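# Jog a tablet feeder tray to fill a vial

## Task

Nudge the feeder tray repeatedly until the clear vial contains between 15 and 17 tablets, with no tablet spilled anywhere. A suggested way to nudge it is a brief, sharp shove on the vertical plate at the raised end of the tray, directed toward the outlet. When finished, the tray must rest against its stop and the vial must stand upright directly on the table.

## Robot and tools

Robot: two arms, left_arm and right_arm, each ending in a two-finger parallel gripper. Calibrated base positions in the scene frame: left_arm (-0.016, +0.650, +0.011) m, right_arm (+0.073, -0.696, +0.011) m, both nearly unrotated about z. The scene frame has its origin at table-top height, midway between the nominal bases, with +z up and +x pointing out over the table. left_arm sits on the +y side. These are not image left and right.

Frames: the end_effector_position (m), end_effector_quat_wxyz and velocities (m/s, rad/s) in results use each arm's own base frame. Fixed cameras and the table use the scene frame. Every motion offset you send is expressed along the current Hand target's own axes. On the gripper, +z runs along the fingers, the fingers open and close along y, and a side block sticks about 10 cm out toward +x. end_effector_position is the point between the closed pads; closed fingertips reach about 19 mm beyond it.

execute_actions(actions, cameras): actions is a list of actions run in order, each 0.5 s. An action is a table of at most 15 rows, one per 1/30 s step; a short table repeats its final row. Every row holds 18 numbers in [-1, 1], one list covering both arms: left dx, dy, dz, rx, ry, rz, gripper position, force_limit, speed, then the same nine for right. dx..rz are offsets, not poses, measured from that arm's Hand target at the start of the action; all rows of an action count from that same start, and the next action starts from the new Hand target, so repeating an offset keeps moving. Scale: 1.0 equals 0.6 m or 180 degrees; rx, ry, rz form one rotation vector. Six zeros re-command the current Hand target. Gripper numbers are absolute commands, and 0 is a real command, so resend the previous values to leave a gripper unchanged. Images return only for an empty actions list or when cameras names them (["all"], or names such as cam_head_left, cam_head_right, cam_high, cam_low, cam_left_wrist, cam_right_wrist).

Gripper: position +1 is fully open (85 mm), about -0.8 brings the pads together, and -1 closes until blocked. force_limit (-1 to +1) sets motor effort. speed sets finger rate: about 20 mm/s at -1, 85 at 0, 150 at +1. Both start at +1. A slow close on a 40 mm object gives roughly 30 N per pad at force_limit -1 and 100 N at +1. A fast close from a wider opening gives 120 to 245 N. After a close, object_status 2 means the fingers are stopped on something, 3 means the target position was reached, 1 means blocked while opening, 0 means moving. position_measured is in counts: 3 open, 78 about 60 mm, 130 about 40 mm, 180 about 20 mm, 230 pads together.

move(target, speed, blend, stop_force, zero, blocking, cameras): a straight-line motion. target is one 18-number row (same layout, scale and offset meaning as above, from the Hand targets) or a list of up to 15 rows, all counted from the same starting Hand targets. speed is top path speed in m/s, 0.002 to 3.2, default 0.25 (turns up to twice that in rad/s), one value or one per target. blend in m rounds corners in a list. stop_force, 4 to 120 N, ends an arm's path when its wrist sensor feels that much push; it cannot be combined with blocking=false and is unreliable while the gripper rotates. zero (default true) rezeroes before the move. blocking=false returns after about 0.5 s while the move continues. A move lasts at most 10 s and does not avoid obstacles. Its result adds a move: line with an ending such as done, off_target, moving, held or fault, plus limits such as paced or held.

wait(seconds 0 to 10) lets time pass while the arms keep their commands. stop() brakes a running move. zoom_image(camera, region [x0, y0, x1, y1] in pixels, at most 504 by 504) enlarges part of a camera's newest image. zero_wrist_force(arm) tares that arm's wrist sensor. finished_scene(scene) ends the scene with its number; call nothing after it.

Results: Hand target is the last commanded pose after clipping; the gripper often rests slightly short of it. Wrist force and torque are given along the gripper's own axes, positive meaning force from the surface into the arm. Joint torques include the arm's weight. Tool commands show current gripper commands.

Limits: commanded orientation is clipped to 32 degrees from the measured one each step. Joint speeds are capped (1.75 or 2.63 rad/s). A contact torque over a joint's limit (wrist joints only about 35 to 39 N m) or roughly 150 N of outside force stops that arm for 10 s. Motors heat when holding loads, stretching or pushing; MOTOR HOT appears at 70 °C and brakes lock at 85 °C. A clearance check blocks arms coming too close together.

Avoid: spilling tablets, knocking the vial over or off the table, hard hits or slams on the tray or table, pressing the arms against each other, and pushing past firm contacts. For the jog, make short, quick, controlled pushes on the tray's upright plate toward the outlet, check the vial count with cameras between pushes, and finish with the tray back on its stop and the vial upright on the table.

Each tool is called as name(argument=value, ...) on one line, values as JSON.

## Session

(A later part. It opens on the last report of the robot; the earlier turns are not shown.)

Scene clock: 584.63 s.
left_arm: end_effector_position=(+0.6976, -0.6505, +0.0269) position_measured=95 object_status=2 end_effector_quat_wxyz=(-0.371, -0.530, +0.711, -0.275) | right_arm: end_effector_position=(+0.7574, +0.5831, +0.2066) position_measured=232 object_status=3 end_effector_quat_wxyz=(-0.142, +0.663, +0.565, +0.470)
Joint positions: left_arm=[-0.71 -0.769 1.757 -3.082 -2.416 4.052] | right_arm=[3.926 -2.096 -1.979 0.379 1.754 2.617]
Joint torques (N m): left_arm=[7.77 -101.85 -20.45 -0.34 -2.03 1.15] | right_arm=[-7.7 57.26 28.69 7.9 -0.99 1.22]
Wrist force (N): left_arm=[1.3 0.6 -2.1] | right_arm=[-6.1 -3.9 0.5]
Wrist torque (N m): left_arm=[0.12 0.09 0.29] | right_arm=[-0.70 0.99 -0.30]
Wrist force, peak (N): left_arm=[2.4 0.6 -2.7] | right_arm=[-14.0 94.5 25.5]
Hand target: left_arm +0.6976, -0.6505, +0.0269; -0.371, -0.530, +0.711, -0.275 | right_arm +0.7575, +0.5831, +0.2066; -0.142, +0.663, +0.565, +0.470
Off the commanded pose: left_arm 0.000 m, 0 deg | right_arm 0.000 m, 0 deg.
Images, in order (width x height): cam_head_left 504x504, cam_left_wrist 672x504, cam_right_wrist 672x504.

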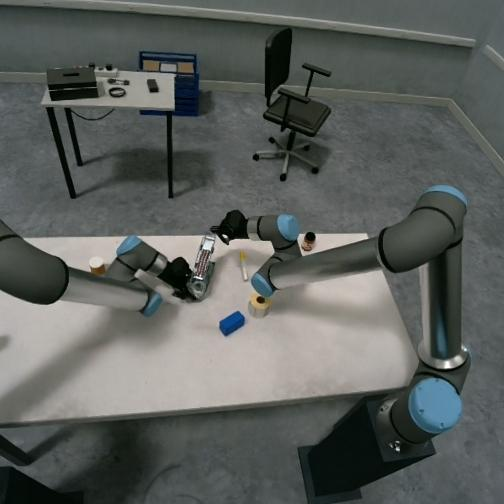

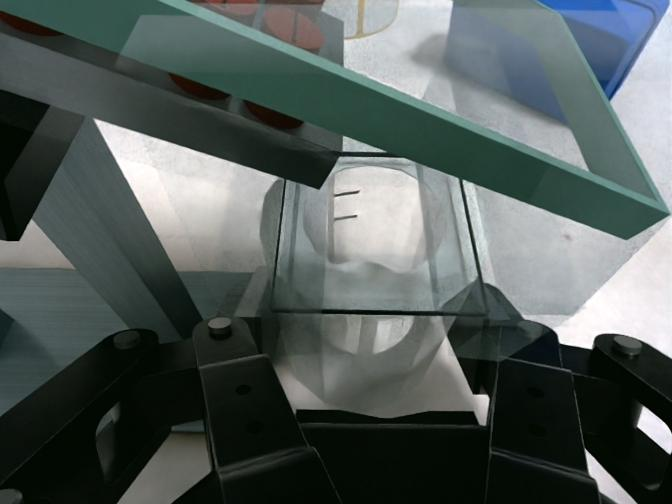

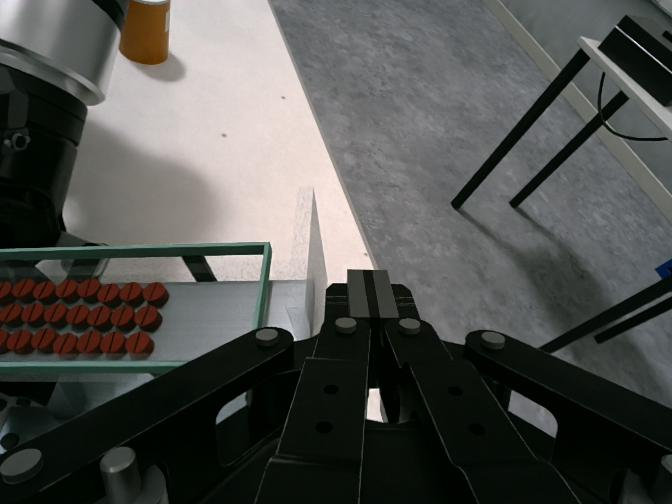

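execute_actions(actions=[[[0,0,0,0,0,0,-1,-1,-1,0,-0.015,0,0,0,0,-1,-1,0],[0,0,0,0,0,0,-1,-1,-1,0,-0.015,0,0,0,0,-1,-1,0],[0,0,0,0,0,0,-1,-1,-1,0,-0.015,0,0,0,0,-1,-1,0],[0,0,0,0,0,0,-1,-1,-1,0,-0.015,0,0,0,0,-1,-1,0],[0,0,0,0,0,0,-1,-1,-1,0,-0.015,0,0,0,0,-1,-1,0],[0,0,0,0,0,0,-1,-1,-1,0,0,0,0,0,0,-1,-1,0]]], cameras=["cam_right_wrist","cam_head_left","cam_left_wrist"])

zoom_image(camera="cam_head_left", region=[165, 225, 235, 305])

Scene clock: 614.50 s.
left_arm: end_effector_position=(+0.6976, -0.6505, +0.0269) position_measured=95 object_status=2 end_effector_quat_wxyz=(-0.371, -0.530, +0.711, -0.275) | right_arm: end_effector_position=(+0.7575, +0.5831, +0.2066) position_measured=232 object_status=3 end_effector_quat_wxyz=(-0.142, +0.663, +0.565, +0.470)
Joint positions: left_arm=[-0.71 -0.769 1.757 -3.082 -2.416 4.052] | right_arm=[3.926 -2.096 -1.978 0.378 1.754 2.617]
Joint torques (N m): left_arm=[6.85 -100.91 -19.95 -0.47 -2.36 1.13] | right_arm=[-3.33 58.04 21.77 8.74 -0.61 1.65]
Wrist force (N): left_arm=[1.6 0.6 -2.2] | right_arm=[-6.0 -3.0 -0.1]
Wrist torque (N m): left_arm=[0.11 0.10 0.29] | right_arm=[-0.55 0.98 -0.30]
Wrist force, peak (N): left_arm=[2.0 0.7 -2.8] | right_arm=[-7.9 18.9 5.7]
Hand target: left_arm +0.6976, -0.6505, +0.0269; -0.371, -0.530, +0.711, -0.275 | right_arm +0.7575, +0.5831, +0.2066; -0.142, +0.663, +0.565, +0.470
Off the commanded pose: left_arm 0.000 m, 0 deg | right_arm 0.000 m, 0 deg.
Images, in order (width x height): cam_head_left 504x504, cam_left_wrist 672x504, cam_right_wrist 672x504.

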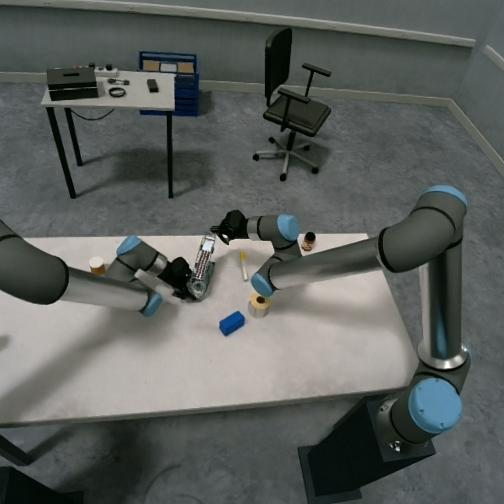

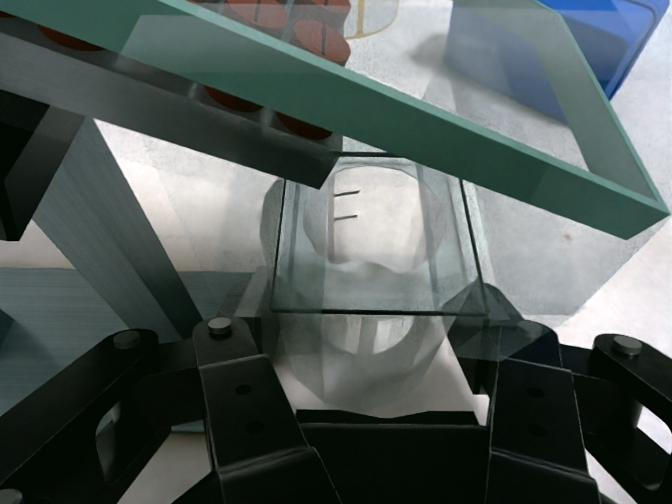

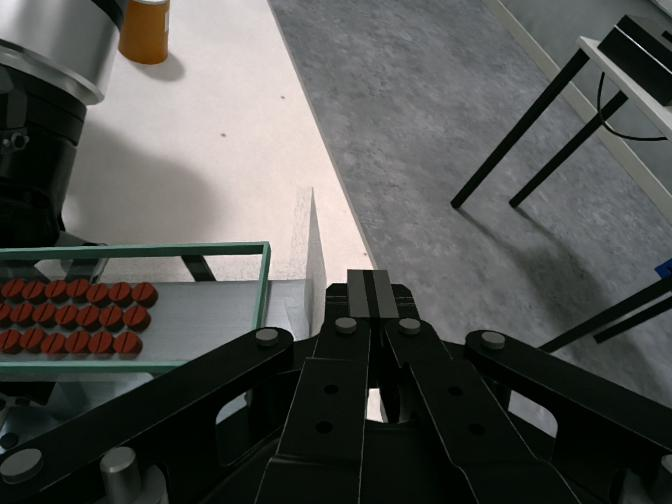

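Scaled by 6.300 from the camera's 504x504 image, which has a finer 720x720 frame.

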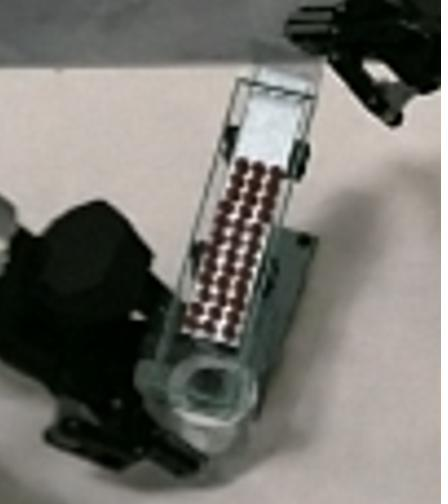

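execute_actions(actions=[[[0,0,0,0,0,0,-1,-1,-1,0,-0.015,0,0,0,0,-1,-1,0],[0,0,0,0,0,0,-1,-1,-1,0,-0.015,0,0,0,0,-1,-1,0],[0,0,0,0,0,0,-1,-1,-1,0,-0.015,0,0,0,0,-1,-1,0],[0,0,0,0,0,0,-1,-1,-1,0,-0.015,0,0,0,0,-1,-1,0],[0,0,0,0,0,0,-1,-1,-1,0,-0.015,0,0,0,0,-1,-1,0],[0,0,0,0,0,0,-1,-1,-1,0,0,0,0,0,0,-1,-1,0]],[[0,0,0,0,0,0,-1,-1,-1,0,-0.015,0,0,0,0,-1,-1,0],[0,0,0,0,0,0,-1,-1,-1,0,-0.015,0,0,0,0,-1,-1,0],[0,0,0,0,0,0,-1,-1,-1,0,-0.015,0,0,0,0,-1,-1,0],[0,0,0,0,0,0,-1,-1,-1,0,-0.015,0,0,0,0,-1,-1,0],[0,0,0,0,0,0,-1,-1,-1,0,-0.015,0,0,0,0,-1,-1,0],[0,0,0,0,0,0,-1,-1,-1,0,0,0,0,0,0,-1,-1,0]]], cameras=["cam_right_wrist","cam_head_left","cam_left_wrist"])

zoom_image(camera="cam_head_left", region=[165, 225, 235, 305])

zoom_image(camera="cam_left_wrist", region=[220, 120, 520, 420])

Scene clock: 641.47 s.
left_arm: end_effector_position=(+0.6976, -0.6505, +0.0269) position_measured=95 object_status=2 end_effector_quat_wxyz=(-0.371, -0.530, +0.711, -0.275) | right_arm: end_effector_position=(+0.7575, +0.5831, +0.2066) position_measured=232 object_status=3 end_effector_quat_wxyz=(-0.142, +0.663, +0.565, +0.470)
Joint positions: left_arm=[-0.71 -0.769 1.757 -3.082 -2.416 4.052] | right_arm=[3.926 -2.096 -1.978 0.378 1.754 2.617]
Joint torques (N m): left_arm=[8.98 -98.07 -20.56 -0.06 -1.88 0.98] | right_arm=[-2.17 57.26 21.75 8.73 -1.07 1.74]
Wrist force (N): left_arm=[1.5 0.7 -1.9] | right_arm=[-4.4 -4.0 -0.7]
Wrist torque (N m): left_arm=[0.16 0.11 0.29] | right_arm=[-0.72 0.70 -0.30]
Wrist force, peak (N): left_arm=[1.9 0.5 -2.9] | right_arm=[-9.9 23.0 4.9]
Hand target: left_arm +0.6976, -0.6505, +0.0269; -0.371, -0.530, +0.711, -0.275 | right_arm +0.7575, +0.5831, +0.2066; -0.142, +0.663, +0.565, +0.470
Off the commanded pose: left_arm 0.000 m, 0 deg | right_arm 0.000 m, 0 deg.
Images, in order (width x height): cam_head_left 504x504, cam_left_wrist 672x504, cam_right_wrist 672x504.

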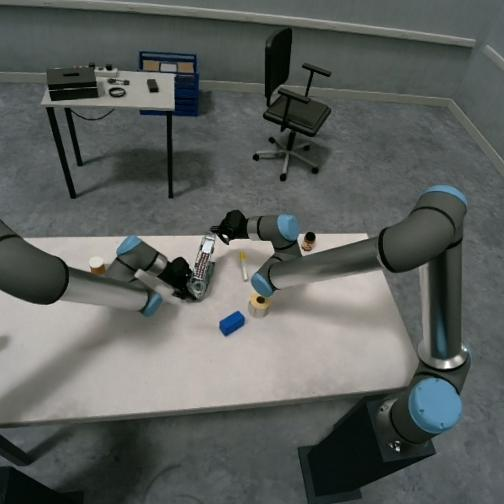

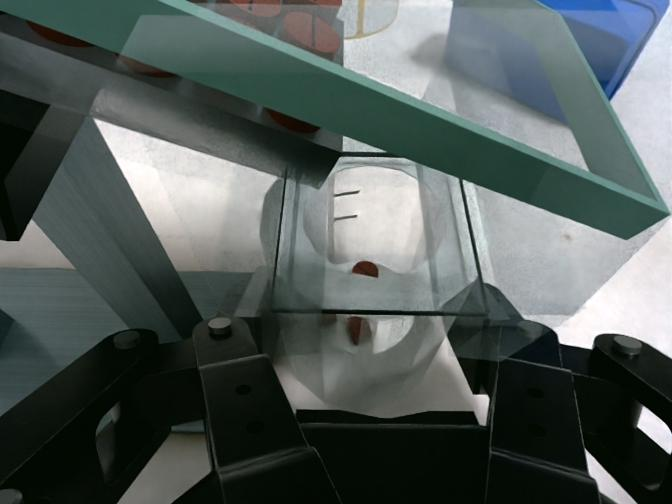

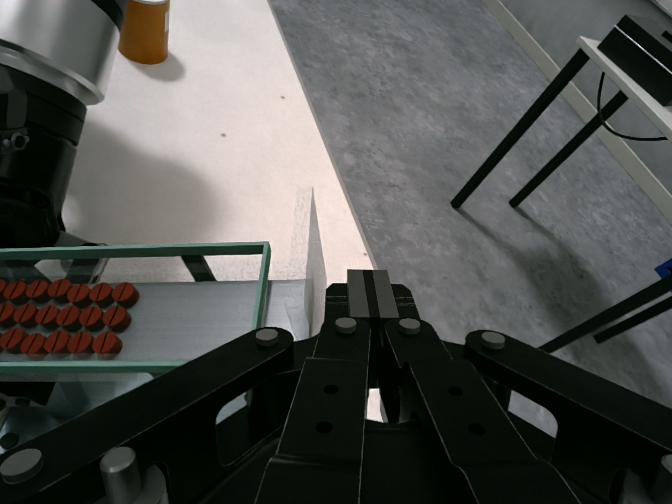

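Scaled by 6.300 from the camera's 504x504 image, which has a finer 720x720 frame.

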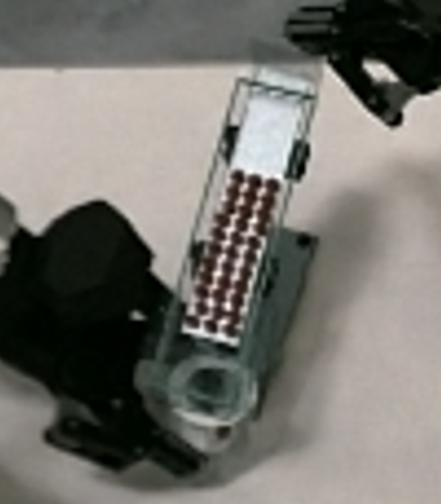

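Scaled by 1.680 from the camera's 672x504 image, which has a finer 960x720 frame.

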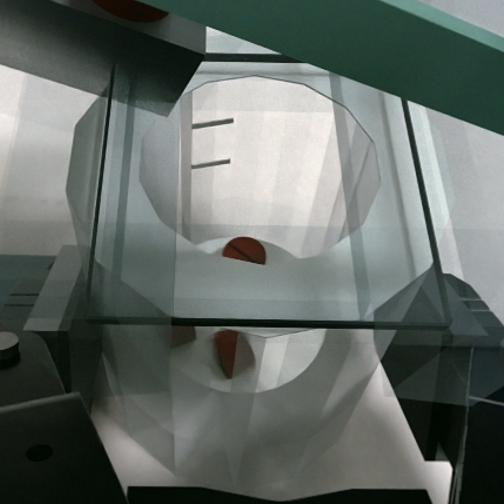

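execute_actions(actions=[[[0,0,0,0,0,0,-1,-1,-1,0,-0.015,0,0,0,0,-1,-1,0],[0,0,0,0,0,0,-1,-1,-1,0,-0.015,0,0,0,0,-1,-1,0],[0,0,0,0,0,0,-1,-1,-1,0,-0.015,0,0,0,0,-1,-1,0],[0,0,0,0,0,0,-1,-1,-1,0,-0.015,0,0,0,0,-1,-1,0],[0,0,0,0,0,0,-1,-1,-1,0,-0.015,0,0,0,0,-1,-1,0],[0,0,0,0,0,0,-1,-1,-1,0,0,0,0,0,0,-1,-1,0]],[[0,0,0,0,0,0,-1,-1,-1,0,-0.015,0,0,0,0,-1,-1,0],[0,0,0,0,0,0,-1,-1,-1,0,-0.015,0,0,0,0,-1,-1,0],[0,0,0,0,0,0,-1,-1,-1,0,-0.015,0,0,0,0,-1,-1,0],[0,0,0,0,0,0,-1,-1,-1,0,-0.015,0,0,0,0,-1,-1,0],[0,0,0,0,0,0,-1,-1,-1,0,-0.015,0,0,0,0,-1,-1,0],[0,0,0,0,0,0,-1,-1,-1,0,0,0,0,0,0,-1,-1,0]],[[0,0,0,0,0,0,-1,-1,-1,0,-0.015,0,0,0,0,-1,-1,0],[0,0,0,0,0,0,-1,-1,-1,0,-0.015,0,0,0,0,-1,-1,0],[0,0,0,0,0,0,-1,-1,-1,0,-0.015,0,0,0,0,-1,-1,0],[0,0,0,0,0,0,-1,-1,-1,0,-0.015,0,0,0,0,-1,-1,0],[0,0,0,0,0,0,-1,-1,-1,0,-0.015,0,0,0,0,-1,-1,0],[0,0,0,0,0,0,-1,-1,-1,0,0,0,0,0,0,-1,-1,0]],[[0,0,0,0,0,0,-1,-1,-1,0,-0.015,0,0,0,0,-1,-1,0],[0,0,0,0,0,0,-1,-1,-1,0,-0.015,0,0,0,0,-1,-1,0],[0,0,0,0,0,0,-1,-1,-1,0,-0.015,0,0,0,0,-1,-1,0],[0,0,0,0,0,0,-1,-1,-1,0,-0.015,0,0,0,0,-1,-1,0],[0,0,0,0,0,0,-1,-1,-1,0,-0.015,0,0,0,0,-1,-1,0],[0,0,0,0,0,0,-1,-1,-1,0,0,0,0,0,0,-1,-1,0]]], cameras=["cam_right_wrist","cam_head_left","cam_left_wrist","cam_high","cam_low"])

zoom_image(camera="cam_head_left", region=[165, 225, 235, 305])

zoom_image(camera="cam_left_wrist", region=[220, 120, 520, 420])

zoom_image(camera="cam_high", region=[200, 250, 280, 330])

zoom_image(camera="cam_low", region=[250, 110, 320, 180])

Scene clock: 668.03 s.
left_arm: end_effector_position=(+0.6976, -0.6505, +0.0269) position_measured=95 object_status=2 end_effector_quat_wxyz=(-0.371, -0.530, +0.711, -0.275) | right_arm: end_effector_position=(+0.7575, +0.5831, +0.2066) position_measured=232 object_status=3 end_effector_quat_wxyz=(-0.142, +0.663, +0.565, +0.470)
Joint positions: left_arm=[-0.71 -0.769 1.757 -3.082 -2.416 4.052] | right_arm=[3.926 -2.096 -1.978 0.378 1.754 2.617]
Joint torques (N m): left_arm=[8.82 -99.93 -20.28 -0.3 -2.17 0.65] | right_arm=[-3.17 58.53 22 8.61 -0.81 1.87]
Wrist force (N): left_arm=[2.1 0.3 -2.1] | right_arm=[-4.5 -0.4 -0.8]
Wrist torque (N m): left_arm=[0.10 0.07 0.29] | right_arm=[-0.11 0.73 -0.30]
Wrist force, peak (N): left_arm=[2.2 0.3 -2.5] | right_arm=[-7.6 24.9 4.6]
Hand target: left_arm +0.6976, -0.6505, +0.0269; -0.371, -0.530, +0.711, -0.275 | right_arm +0.7575, +0.5831, +0.2066; -0.142, +0.663, +0.565, +0.470
Off the commanded pose: left_arm 0.000 m, 0 deg | right_arm 0.000 m, 0 deg.
Images, in order (width x height): cam_head_left 504x504, cam_high 504x504, cam_low 504x504, cam_left_wrist 672x504, cam_right_wrist 672x504.

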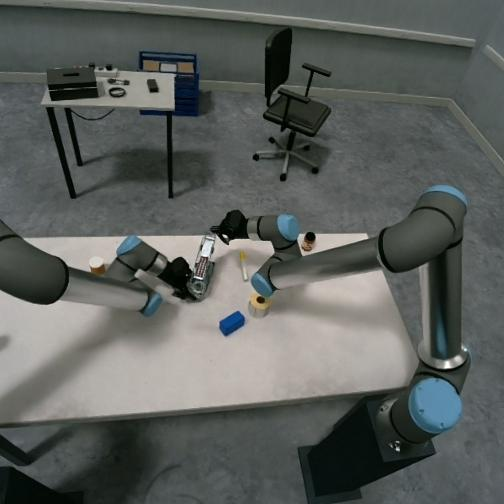

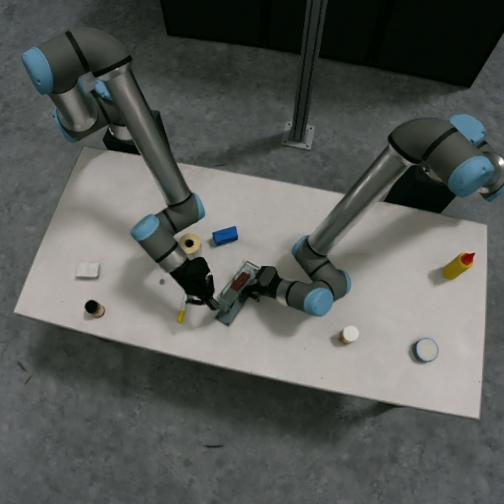

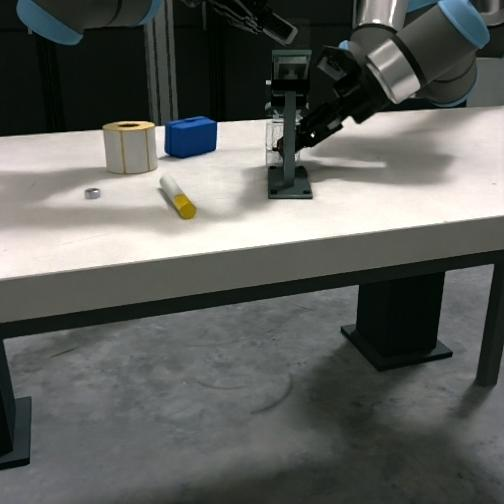

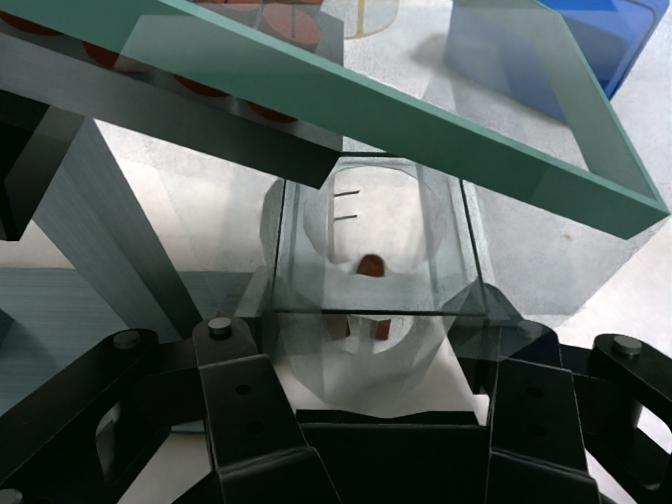

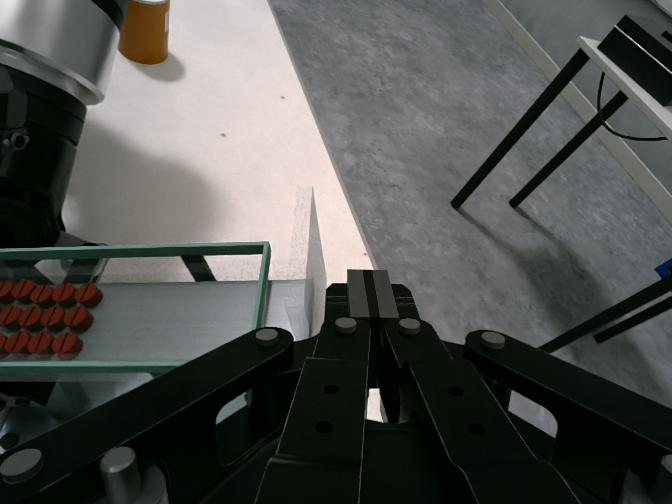

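Scaled by 6.300 from the camera's 504x504 image, which has a finer 720x720 frame.

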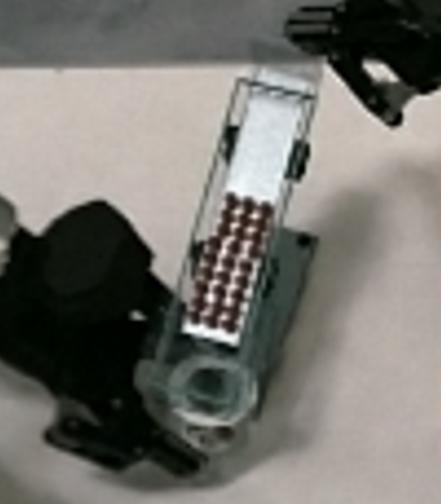

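Scaled by 1.680 from the camera's 672x504 image, which has a finer 960x720 frame.

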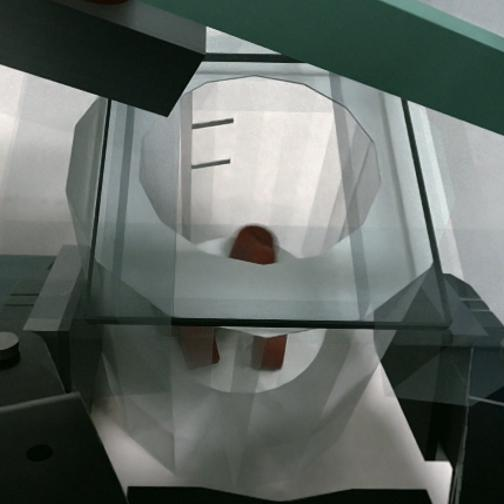

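Scaled by 6.300 from the camera's 504x504 image, which has a finer 720x720 frame.

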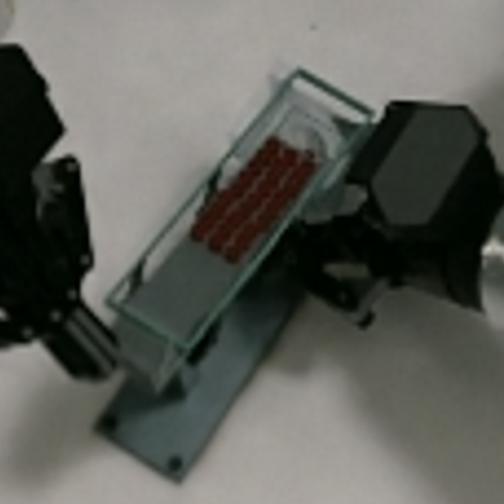

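Scaled by 7.200 from the camera's 504x504 image, which has a finer 720x720 frame.

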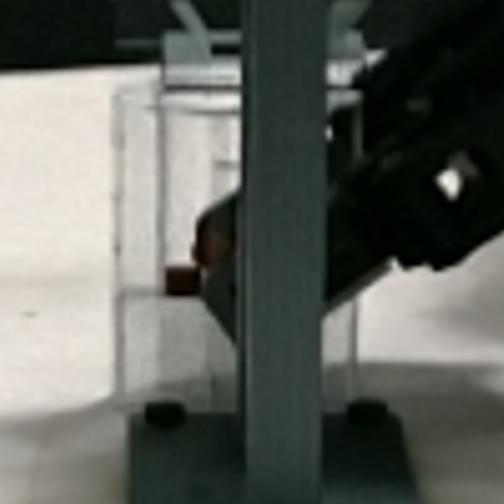

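execute_actions(actions=[[[0,0,0,0,0,0,-1,-1,-1,0,-0.015,0,0,0,0,-1,-1,0],[0,0,0,0,0,0,-1,-1,-1,0,-0.015,0,0,0,0,-1,-1,0],[0,0,0,0,0,0,-1,-1,-1,0,-0.015,0,0,0,0,-1,-1,0],[0,0,0,0,0,0,-1,-1,-1,0,-0.015,0,0,0,0,-1,-1,0],[0,0,0,0,0,0,-1,-1,-1,0,-0.015,0,0,0,0,-1,-1,0],[0,0,0,0,0,0,-1,-1,-1,0,0,0,0,0,0,-1,-1,0]],[[0,0,0,0,0,0,-1,-1,-1,0,-0.015,0,0,0,0,-1,-1,0],[0,0,0,0,0,0,-1,-1,-1,0,-0.015,0,0,0,0,-1,-1,0],[0,0,0,0,0,0,-1,-1,-1,0,-0.015,0,0,0,0,-1,-1,0],[0,0,0,0,0,0,-1,-1,-1,0,-0.015,0,0,0,0,-1,-1,0],[0,0,0,0,0,0,-1,-1,-1,0,-0.015,0,0,0,0,-1,-1,0],[0,0,0,0,0,0,-1,-1,-1,0,0,0,0,0,0,-1,-1,0]],[[0,0,0,0,0,0,-1,-1,-1,0,-0.015,0,0,0,0,-1,-1,0],[0,0,0,0,0,0,-1,-1,-1,0,-0.015,0,0,0,0,-1,-1,0],[0,0,0,0,0,0,-1,-1,-1,0,-0.015,0,0,0,0,-1,-1,0],[0,0,0,0,0,0,-1,-1,-1,0,-0.015,0,0,0,0,-1,-1,0],[0,0,0,0,0,0,-1,-1,-1,0,-0.015,0,0,0,0,-1,-1,0],[0,0,0,0,0,0,-1,-1,-1,0,0,0,0,0,0,-1,-1,0]],[[0,0,0,0,0,0,-1,-1,-1,0,-0.015,0,0,0,0,-1,-1,0],[0,0,0,0,0,0,-1,-1,-1,0,-0.015,0,0,0,0,-1,-1,0],[0,0,0,0,0,0,-1,-1,-1,0,-0.015,0,0,0,0,-1,-1,0],[0,0,0,0,0,0,-1,-1,-1,0,-0.015,0,0,0,0,-1,-1,0],[0,0,0,0,0,0,-1,-1,-1,0,-0.015,0,0,0,0,-1,-1,0],[0,0,0,0,0,0,-1,-1,-1,0,0,0,0,0,0,-1,-1,0]]], cameras=["cam_head_left","cam_left_wrist","cam_high","cam_right_wrist"])

zoom_image(camera="cam_head_left", region=[180, 235, 230, 285])

zoom_image(camera="cam_left_wrist", region=[220, 120, 520, 420])

zoom_image(camera="cam_high", region=[215, 255, 265, 305])

Scene clock: 707.17 s.
left_arm: end_effector_position=(+0.6976, -0.6505, +0.0269) position_measured=95 object_status=2 end_effector_quat_wxyz=(-0.371, -0.530, +0.711, -0.275) | right_arm: end_effector_position=(+0.7575, +0.5831, +0.2066) position_measured=232 object_status=3 end_effector_quat_wxyz=(-0.142, +0.663, +0.565, +0.470)
Joint positions: left_arm=[-0.71 -0.769 1.757 -3.082 -2.416 4.052] | right_arm=[3.926 -2.096 -1.978 0.378 1.754 2.617]
Joint torques (N m): left_arm=[7.96 -101.53 -19.38 -0.28 -1.89 1] | right_arm=[-3.74 58.32 22.19 8.91 -0.72 1.95]
Wrist force (N): left_arm=[2.1 0.4 -2.2] | right_arm=[-5.3 1.5 -0.6]
Wrist torque (N m): left_arm=[0.10 0.06 0.29] | right_arm=[0.20 0.85 -0.30]
Wrist force, peak (N): left_arm=[2.2 0.4 -2.5] | right_arm=[-10.4 28.1 4.7]
Hand target: left_arm +0.6976, -0.6505, +0.0269; -0.371, -0.530, +0.711, -0.275 | right_arm +0.7575, +0.5831, +0.2066; -0.142, +0.663, +0.565, +0.470
Off the commanded pose: left_arm 0.000 m, 0 deg | right_arm 0.000 m, 0 deg.
Images, in order (width x height): cam_head_left 504x504, cam_high 504x504, cam_left_wrist 672x504, cam_right_wrist 672x504.

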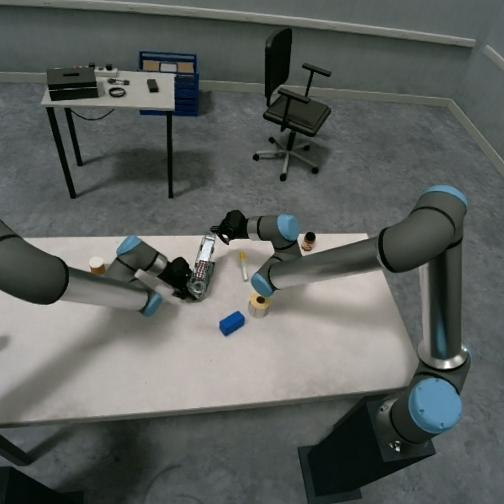

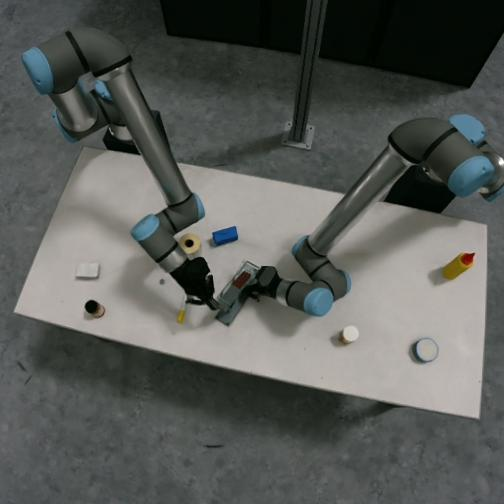

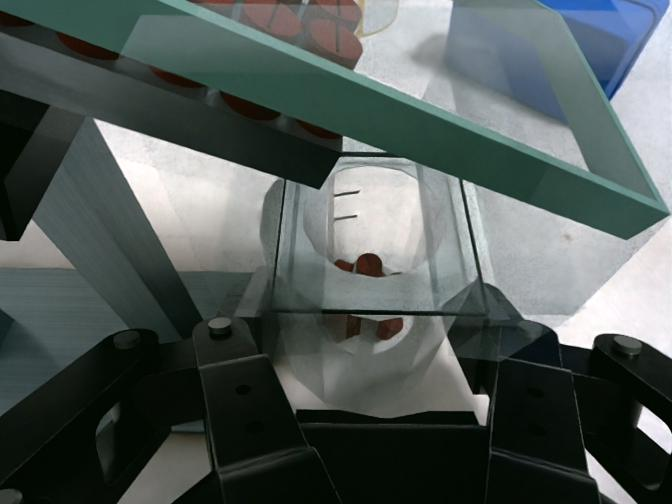

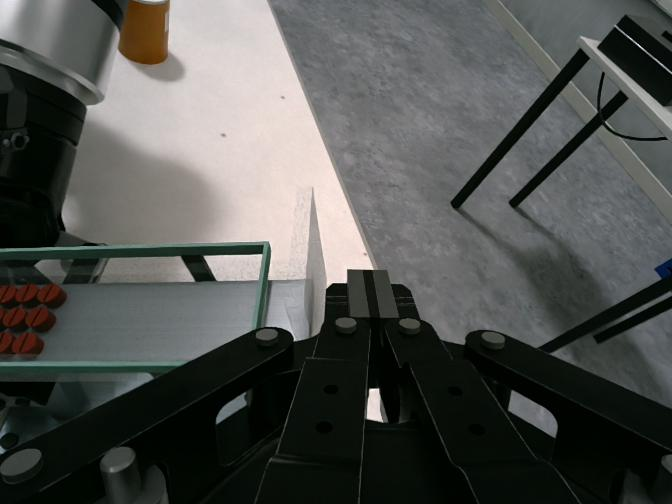

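Scaled by 10.080 from the camera's 504x504 image, which has a finer 720x720 frame.

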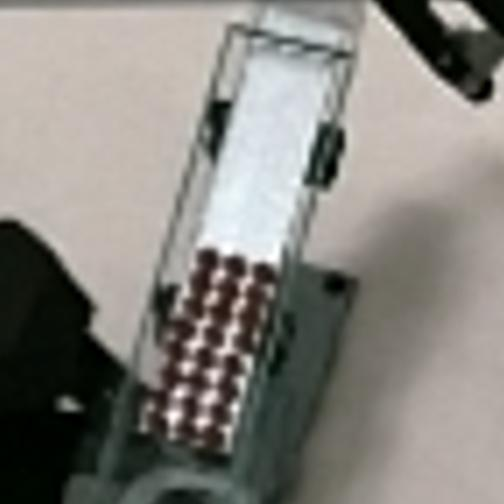

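Scaled by 1.680 from the camera's 672x504 image, which has a finer 960x720 frame.

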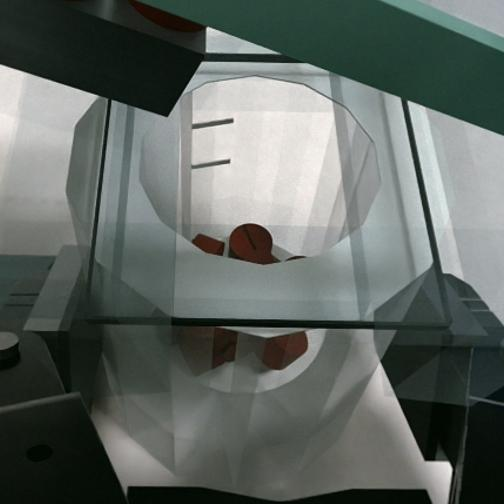

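Scaled by 10.080 from the camera's 504x504 image, which has a finer 720x720 frame.

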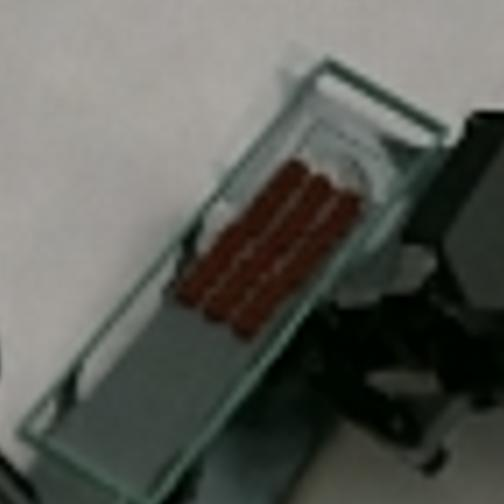

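execute_actions(actions=[[[0,0,0,0,0,0,-1,-1,-1,0,-0.015,0,0,0,0,-1,-1,0],[0,0,0,0,0,0,-1,-1,-1,0,-0.015,0,0,0,0,-1,-1,0],[0,0,0,0,0,0,-1,-1,-1,0,-0.015,0,0,0,0,-1,-1,0],[0,0,0,0,0,0,-1,-1,-1,0,-0.015,0,0,0,0,-1,-1,0],[0,0,0,0,0,0,-1,-1,-1,0,-0.015,0,0,0,0,-1,-1,0],[0,0,0,0,0,0,-1,-1,-1,0,0,0,0,0,0,-1,-1,0]]], cameras=["cam_head_left","cam_left_wrist","cam_high"])

zoom_image(camera="cam_head_left", region=[180, 235, 230, 285])

zoom_image(camera="cam_high", region=[215, 255, 265, 305])

execute_actions(actions=[[[0,0,0,0,0,0,-1,-1,-1,0,-0.015,0,0,0,0,-1,-1,0],[0,0,0,0,0,0,-1,-1,-1,0,-0.015,0,0,0,0,-1,-1,0],[0,0,0,0,0,0,-1,-1,-1,0,-0.015,0,0,0,0,-1,-1,0],[0,0,0,0,0,0,-1,-1,-1,0,-0.015,0,0,0,0,-1,-1,0],[0,0,0,0,0,0,-1,-1,-1,0,-0.015,0,0,0,0,-1,-1,0],[0,0,0,0,0,0,-1,-1,-1,0,0,0,0,0,0,-1,-1,0]]], cameras=["cam_head_left","cam_left_wrist","cam_high"])

zoom_image(camera="cam_head_left", region=[180, 235, 230, 285])

zoom_image(camera="cam_high", region=[215, 255, 265, 305])

zoom_image(camera="cam_left_wrist", region=[220, 120, 520, 420])

Scene clock: 734.07 s.
left_arm: end_effector_position=(+0.6976, -0.6505, +0.0269) position_measured=95 object_status=2 end_effector_quat_wxyz=(-0.371, -0.530, +0.711, -0.275) | right_arm: end_effector_position=(+0.7575, +0.5831, +0.2066) position_measured=232 object_status=3 end_effector_quat_wxyz=(-0.142, +0.663, +0.565, +0.470)
Joint positions: left_arm=[-0.71 -0.769 1.757 -3.082 -2.416 4.052] | right_arm=[3.926 -2.096 -1.978 0.378 1.754 2.617]
Joint torques (N m): left_arm=[7.71 -100.56 -21.46 -0.23 -2.21 0.85] | right_arm=[-2.34 58.85 22.34 8.79 -0.5 1.63]
Wrist force (N): left_arm=[1.4 0.3 -1.3] | right_arm=[-6.1 1.0 -1.3]
Wrist torque (N m): left_arm=[0.11 0.08 0.28] | right_arm=[0.12 0.99 -0.30]
Wrist force, peak (N): left_arm=[2.3 0.9 -2.4] | right_arm=[-8.6 27.5 3.3]
Hand target: left_arm +0.6976, -0.6505, +0.0269; -0.371, -0.530, +0.711, -0.275 | right_arm +0.7575, +0.5831, +0.2066; -0.142, +0.663, +0.565, +0.470
Off the commanded pose: left_arm 0.000 m, 0 deg | right_arm 0.000 m, 0 deg.
Images, in order (width x height): cam_head_left 504x504, cam_high 504x504, cam_left_wrist 672x504.

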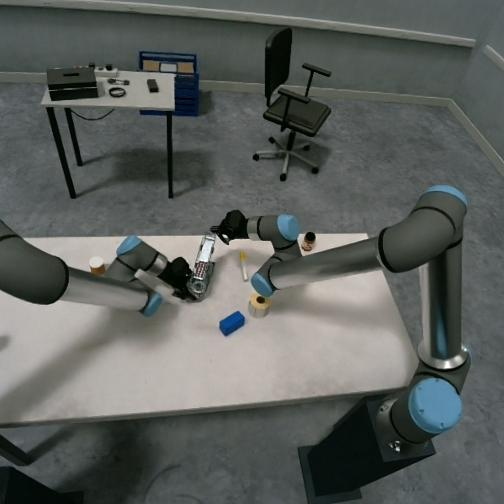

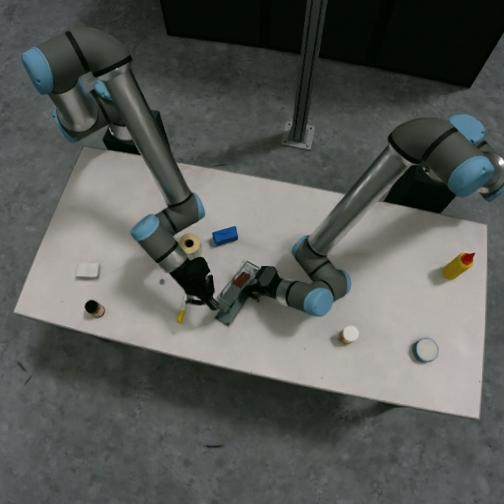

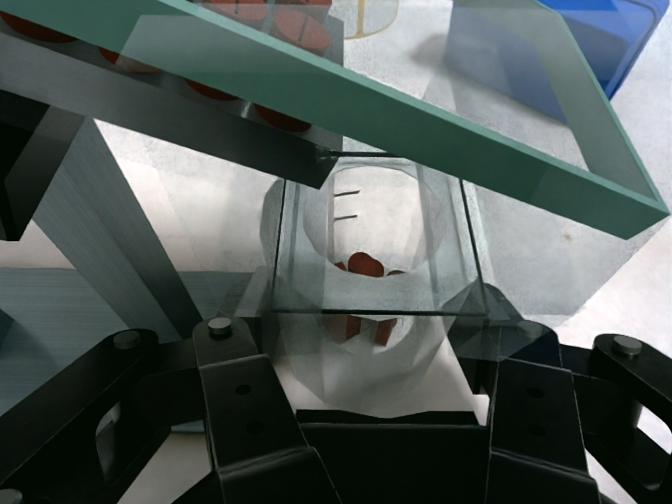

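Scaled by 10.080 from the camera's 504x504 image, which has a finer 720x720 frame.

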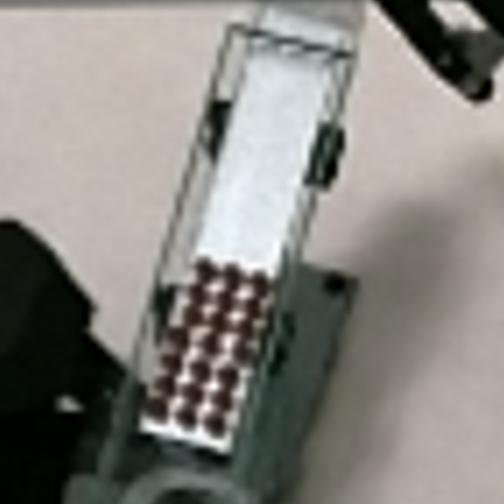

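Scaled by 10.080 from the camera's 504x504 image, which has a finer 720x720 frame.

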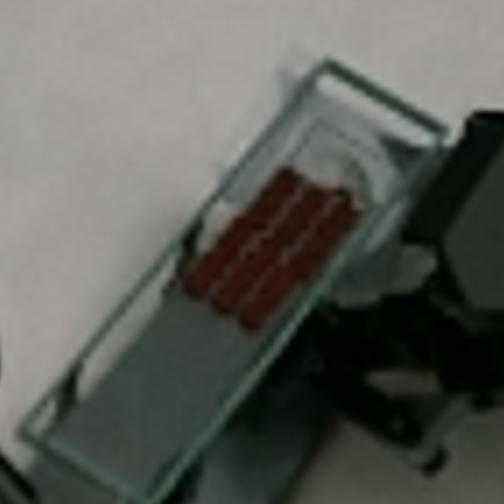

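Scene clock: 734.77 s.
left_arm: end_effector_position=(+0.6976, -0.6505, +0.0269) position_measured=95 object_status=2 end_effector_quat_wxyz=(-0.371, -0.530, +0.711, -0.275) | right_arm: end_effector_position=(+0.7575, +0.5831, +0.2066) position_measured=232 object_status=3 end_effector_quat_wxyz=(-0.142, +0.663, +0.565, +0.470)
Joint positions: left_arm=[-0.71 -0.769 1.757 -3.082 -2.416 4.052] | right_arm=[3.926 -2.096 -1.978 0.378 1.754 2.617]
Joint torques (N m): left_arm=[8.99 -100.13 -19.94 -0.09 -2.06 0.8] | right_arm=[-2.57 58.19 22.48 8.86 -0.66 1.91]
Wrist force (N): left_arm=[1.7 0.5 -1.8] | right_arm=[-5.5 1.0 -1.0]
Wrist torque (N m): left_arm=[0.13 0.05 0.29] | right_arm=[0.12 0.90 -0.30]
Wrist force, peak (N): left_arm=[2.2 0.4 -2.1] | right_arm=[-9.2 27.6 4.2]
Hand target: left_arm +0.6976, -0.6505, +0.0269; -0.371, -0.530, +0.711, -0.275 | right_arm +0.7575, +0.5831, +0.2066; -0.142, +0.663, +0.565, +0.470
Off the commanded pose: left_arm 0.000 m, 0 deg | right_arm 0.000 m, 0 deg.
Images, in order (width x height): cam_head_left 504x504, cam_high 504x504, cam_left_wrist 672x504.

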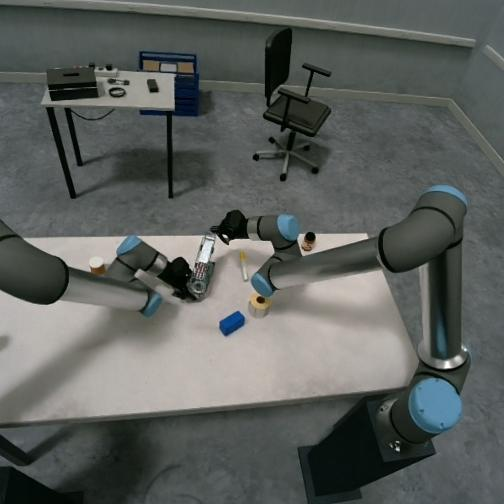

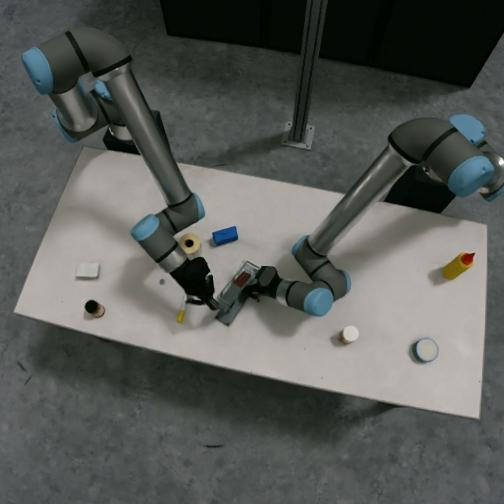

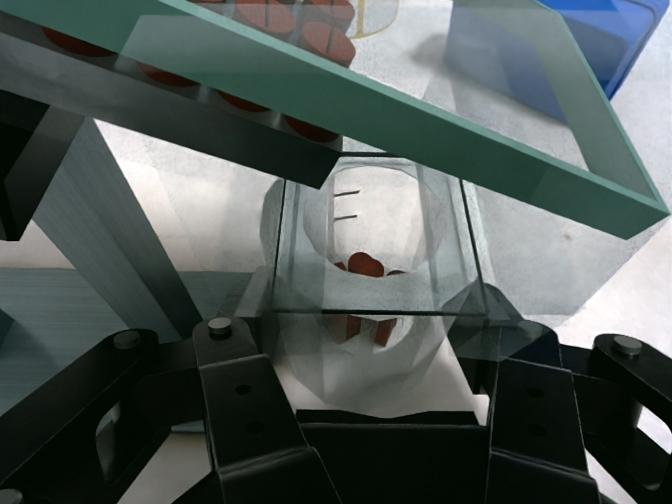

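Scaled by 10.080 from the camera's 504x504 image, which has a finer 720x720 frame.

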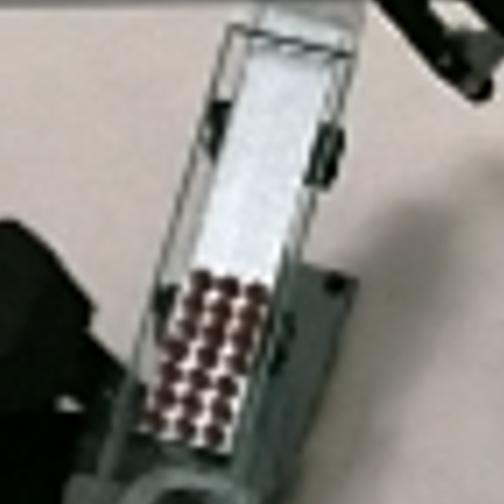

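Scaled by 10.080 from the camera's 504x504 image, which has a finer 720x720 frame.

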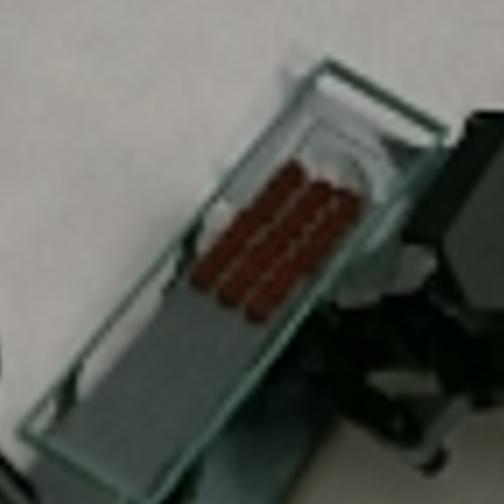

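Scaled by 1.680 from the camera's 672x504 image, which has a finer 960x720 frame.

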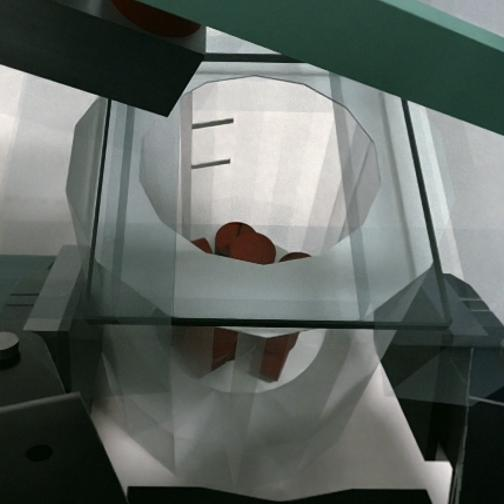

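move(target=[[0,0,0,0,0,0,0.5,-1,-1,0,0.05,0,0,0,0,-1,-1,0],[-0.115,0.0,-0.164,0,0,0,0.5,-1,-1,0,0.05,0,0,0,0,-1,-1,0]], speed=0.1, cameras=["cam_left_wrist","cam_high","cam_low"])

zoom_image(camera="cam_left_wrist", region=[220, 0, 520, 240])

zoom_image(camera="cam_low", region=[250, 110, 320, 180])

Scene clock: 757.80 s.
left_arm: end_effector_position=(+0.7320, -0.5353, +0.0269) position_measured=66 object_status=3 end_effector_quat_wxyz=(-0.371, -0.530, +0.711, -0.275) end_effector_velocity=(+0.000, -0.001, +0.000) end_effector_angular_velocity=(+0.000, -0.002, +0.002) | right_arm: end_effector_position=(+0.7839, +0.5734, +0.2169) position_measured=232 object_status=3 end_effector_quat_wxyz=(-0.142, +0.663, +0.565, +0.470)
Joint positions: left_arm=[-0.577 -0.815 1.815 -2.952 -2.475 4.239] | right_arm=[3.891 -2.101 -1.939 0.34 1.784 2.598]
Joint velocities: left_arm=[-0.001 0.001 0 -0.006 0.002 -0.004] | right_arm=[within noise]
Joint torques (N m): left_arm=[-13.04 -82.04 -41.55 -9.94 1.16 -1.7] | right_arm=[12.04 99.41 21.9 8.59 -1.64 2.14]
Wrist force (N): left_arm=[-0.6 0.6 0.3] | right_arm=[-5.9 0.8 -1.4]
Wrist torque (N m): left_arm=[0.16 0.08 0.08] | right_arm=[0.13 0.98 -0.15]
Wrist force, peak (N): left_arm=[-2.6 0.6 -2.0] | right_arm=[-5.6 2.5 -1.5]
Hand target: left_arm +0.7321, -0.5354, +0.0269; -0.371, -0.530, +0.711, -0.275 | right_arm +0.7839, +0.5734, +0.2169; -0.142, +0.663, +0.565, +0.470
Off the commanded pose: left_arm 0.000 m, 0 deg | right_arm 0.000 m, 0 deg.
move: done
Images, in order (width x height): cam_high 504x504, cam_low 504x504, cam_left_wrist 672x504.

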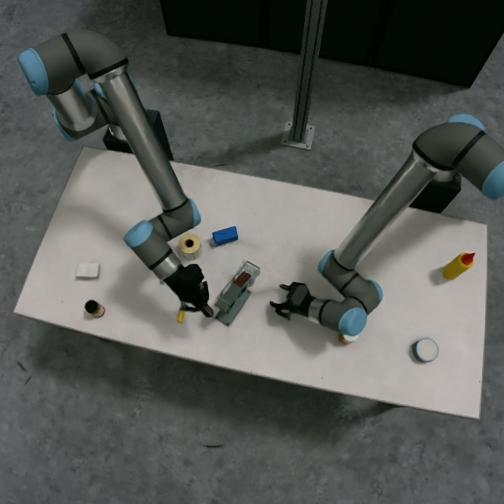

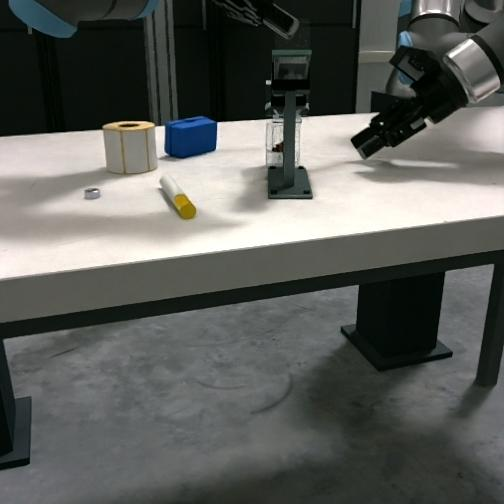

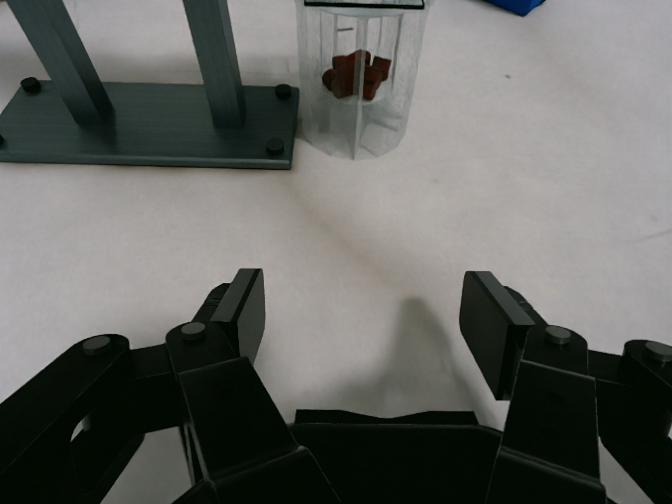

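Scaled by 1.680 from the camera's 672x504 image, which has a finer 960x720 frame.

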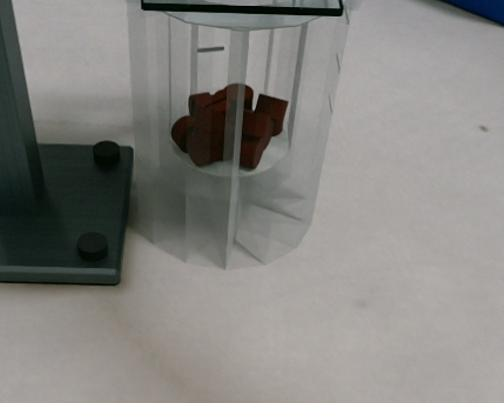

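Scaled by 7.200 from the camera's 504x504 image, which has a finer 720x720 frame.

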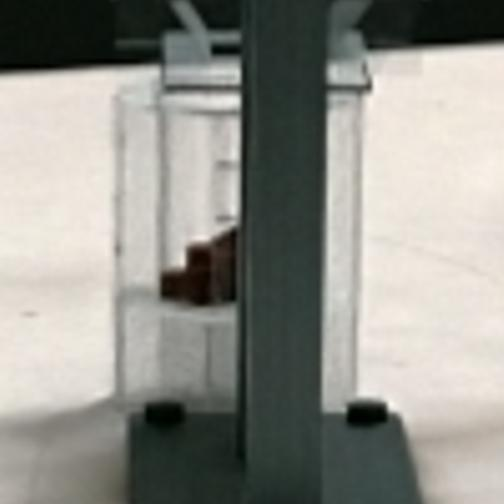

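move(target=[0.225,0,-0.26,0,0,0,0.5,-1,-1,0,0,0,0,0,0,-1,-1,0], speed=0.3, cameras=["cam_left_wrist"])

zoom_image(camera="cam_left_wrist", region=[120, 0, 400, 220])

Scene clock: 774.93 s.
left_arm: end_effector_position=(+0.7470, -0.4874, +0.2270) position_measured=66 object_status=3 end_effector_quat_wxyz=(-0.371, -0.530, +0.711, -0.275) | right_arm: end_effector_position=(+0.7839, +0.5734, +0.2169) position_measured=232 object_status=3 end_effector_quat_wxyz=(-0.142, +0.663, +0.565, +0.470)
Joint positions: left_arm=[-0.519 -1.083 1.784 -2.582 -2.494 4.328] | right_arm=[3.891 -2.101 -1.939 0.34 1.784 2.598]
Joint torques (N m): left_arm=[-18.6 -95.33 -31.51 -6.49 0.97 -1.8] | right_arm=[12.47 100.86 22.04 8.74 -1.53 2.18]
Wrist force (N): left_arm=[-0.5 0.8 0.5] | right_arm=[-5.9 1.5 -1.7]
Wrist torque (N m): left_arm=[0.20 0.04 -0.01] | right_arm=[0.24 0.97 -0.16]
Wrist force, peak (N): left_arm=[-3.7 0.4 3.7] | right_arm=[-5.9 1.5 -1.7]
Hand target: left_arm +0.7469, -0.4874, +0.2270; -0.371, -0.530, +0.711, -0.275 | right_arm +0.7839, +0.5734, +0.2169; -0.142, +0.663, +0.565, +0.470
Off the commanded pose: left_arm 0.000 m, 0 deg | right_arm 0.000 m, 0 deg.
move: done
Images, in order (width x height): cam_left_wrist 672x504.

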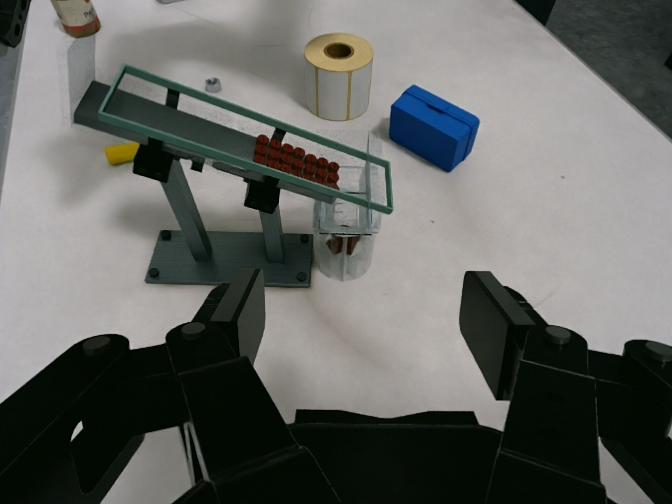

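Scaled by 1.800 from the camera's 672x504 image, which has a finer 960x720 frame.

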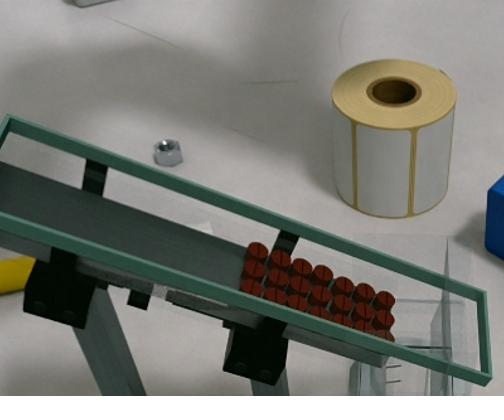

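finished_scene(scene=1)

The scene is finished: the task was done.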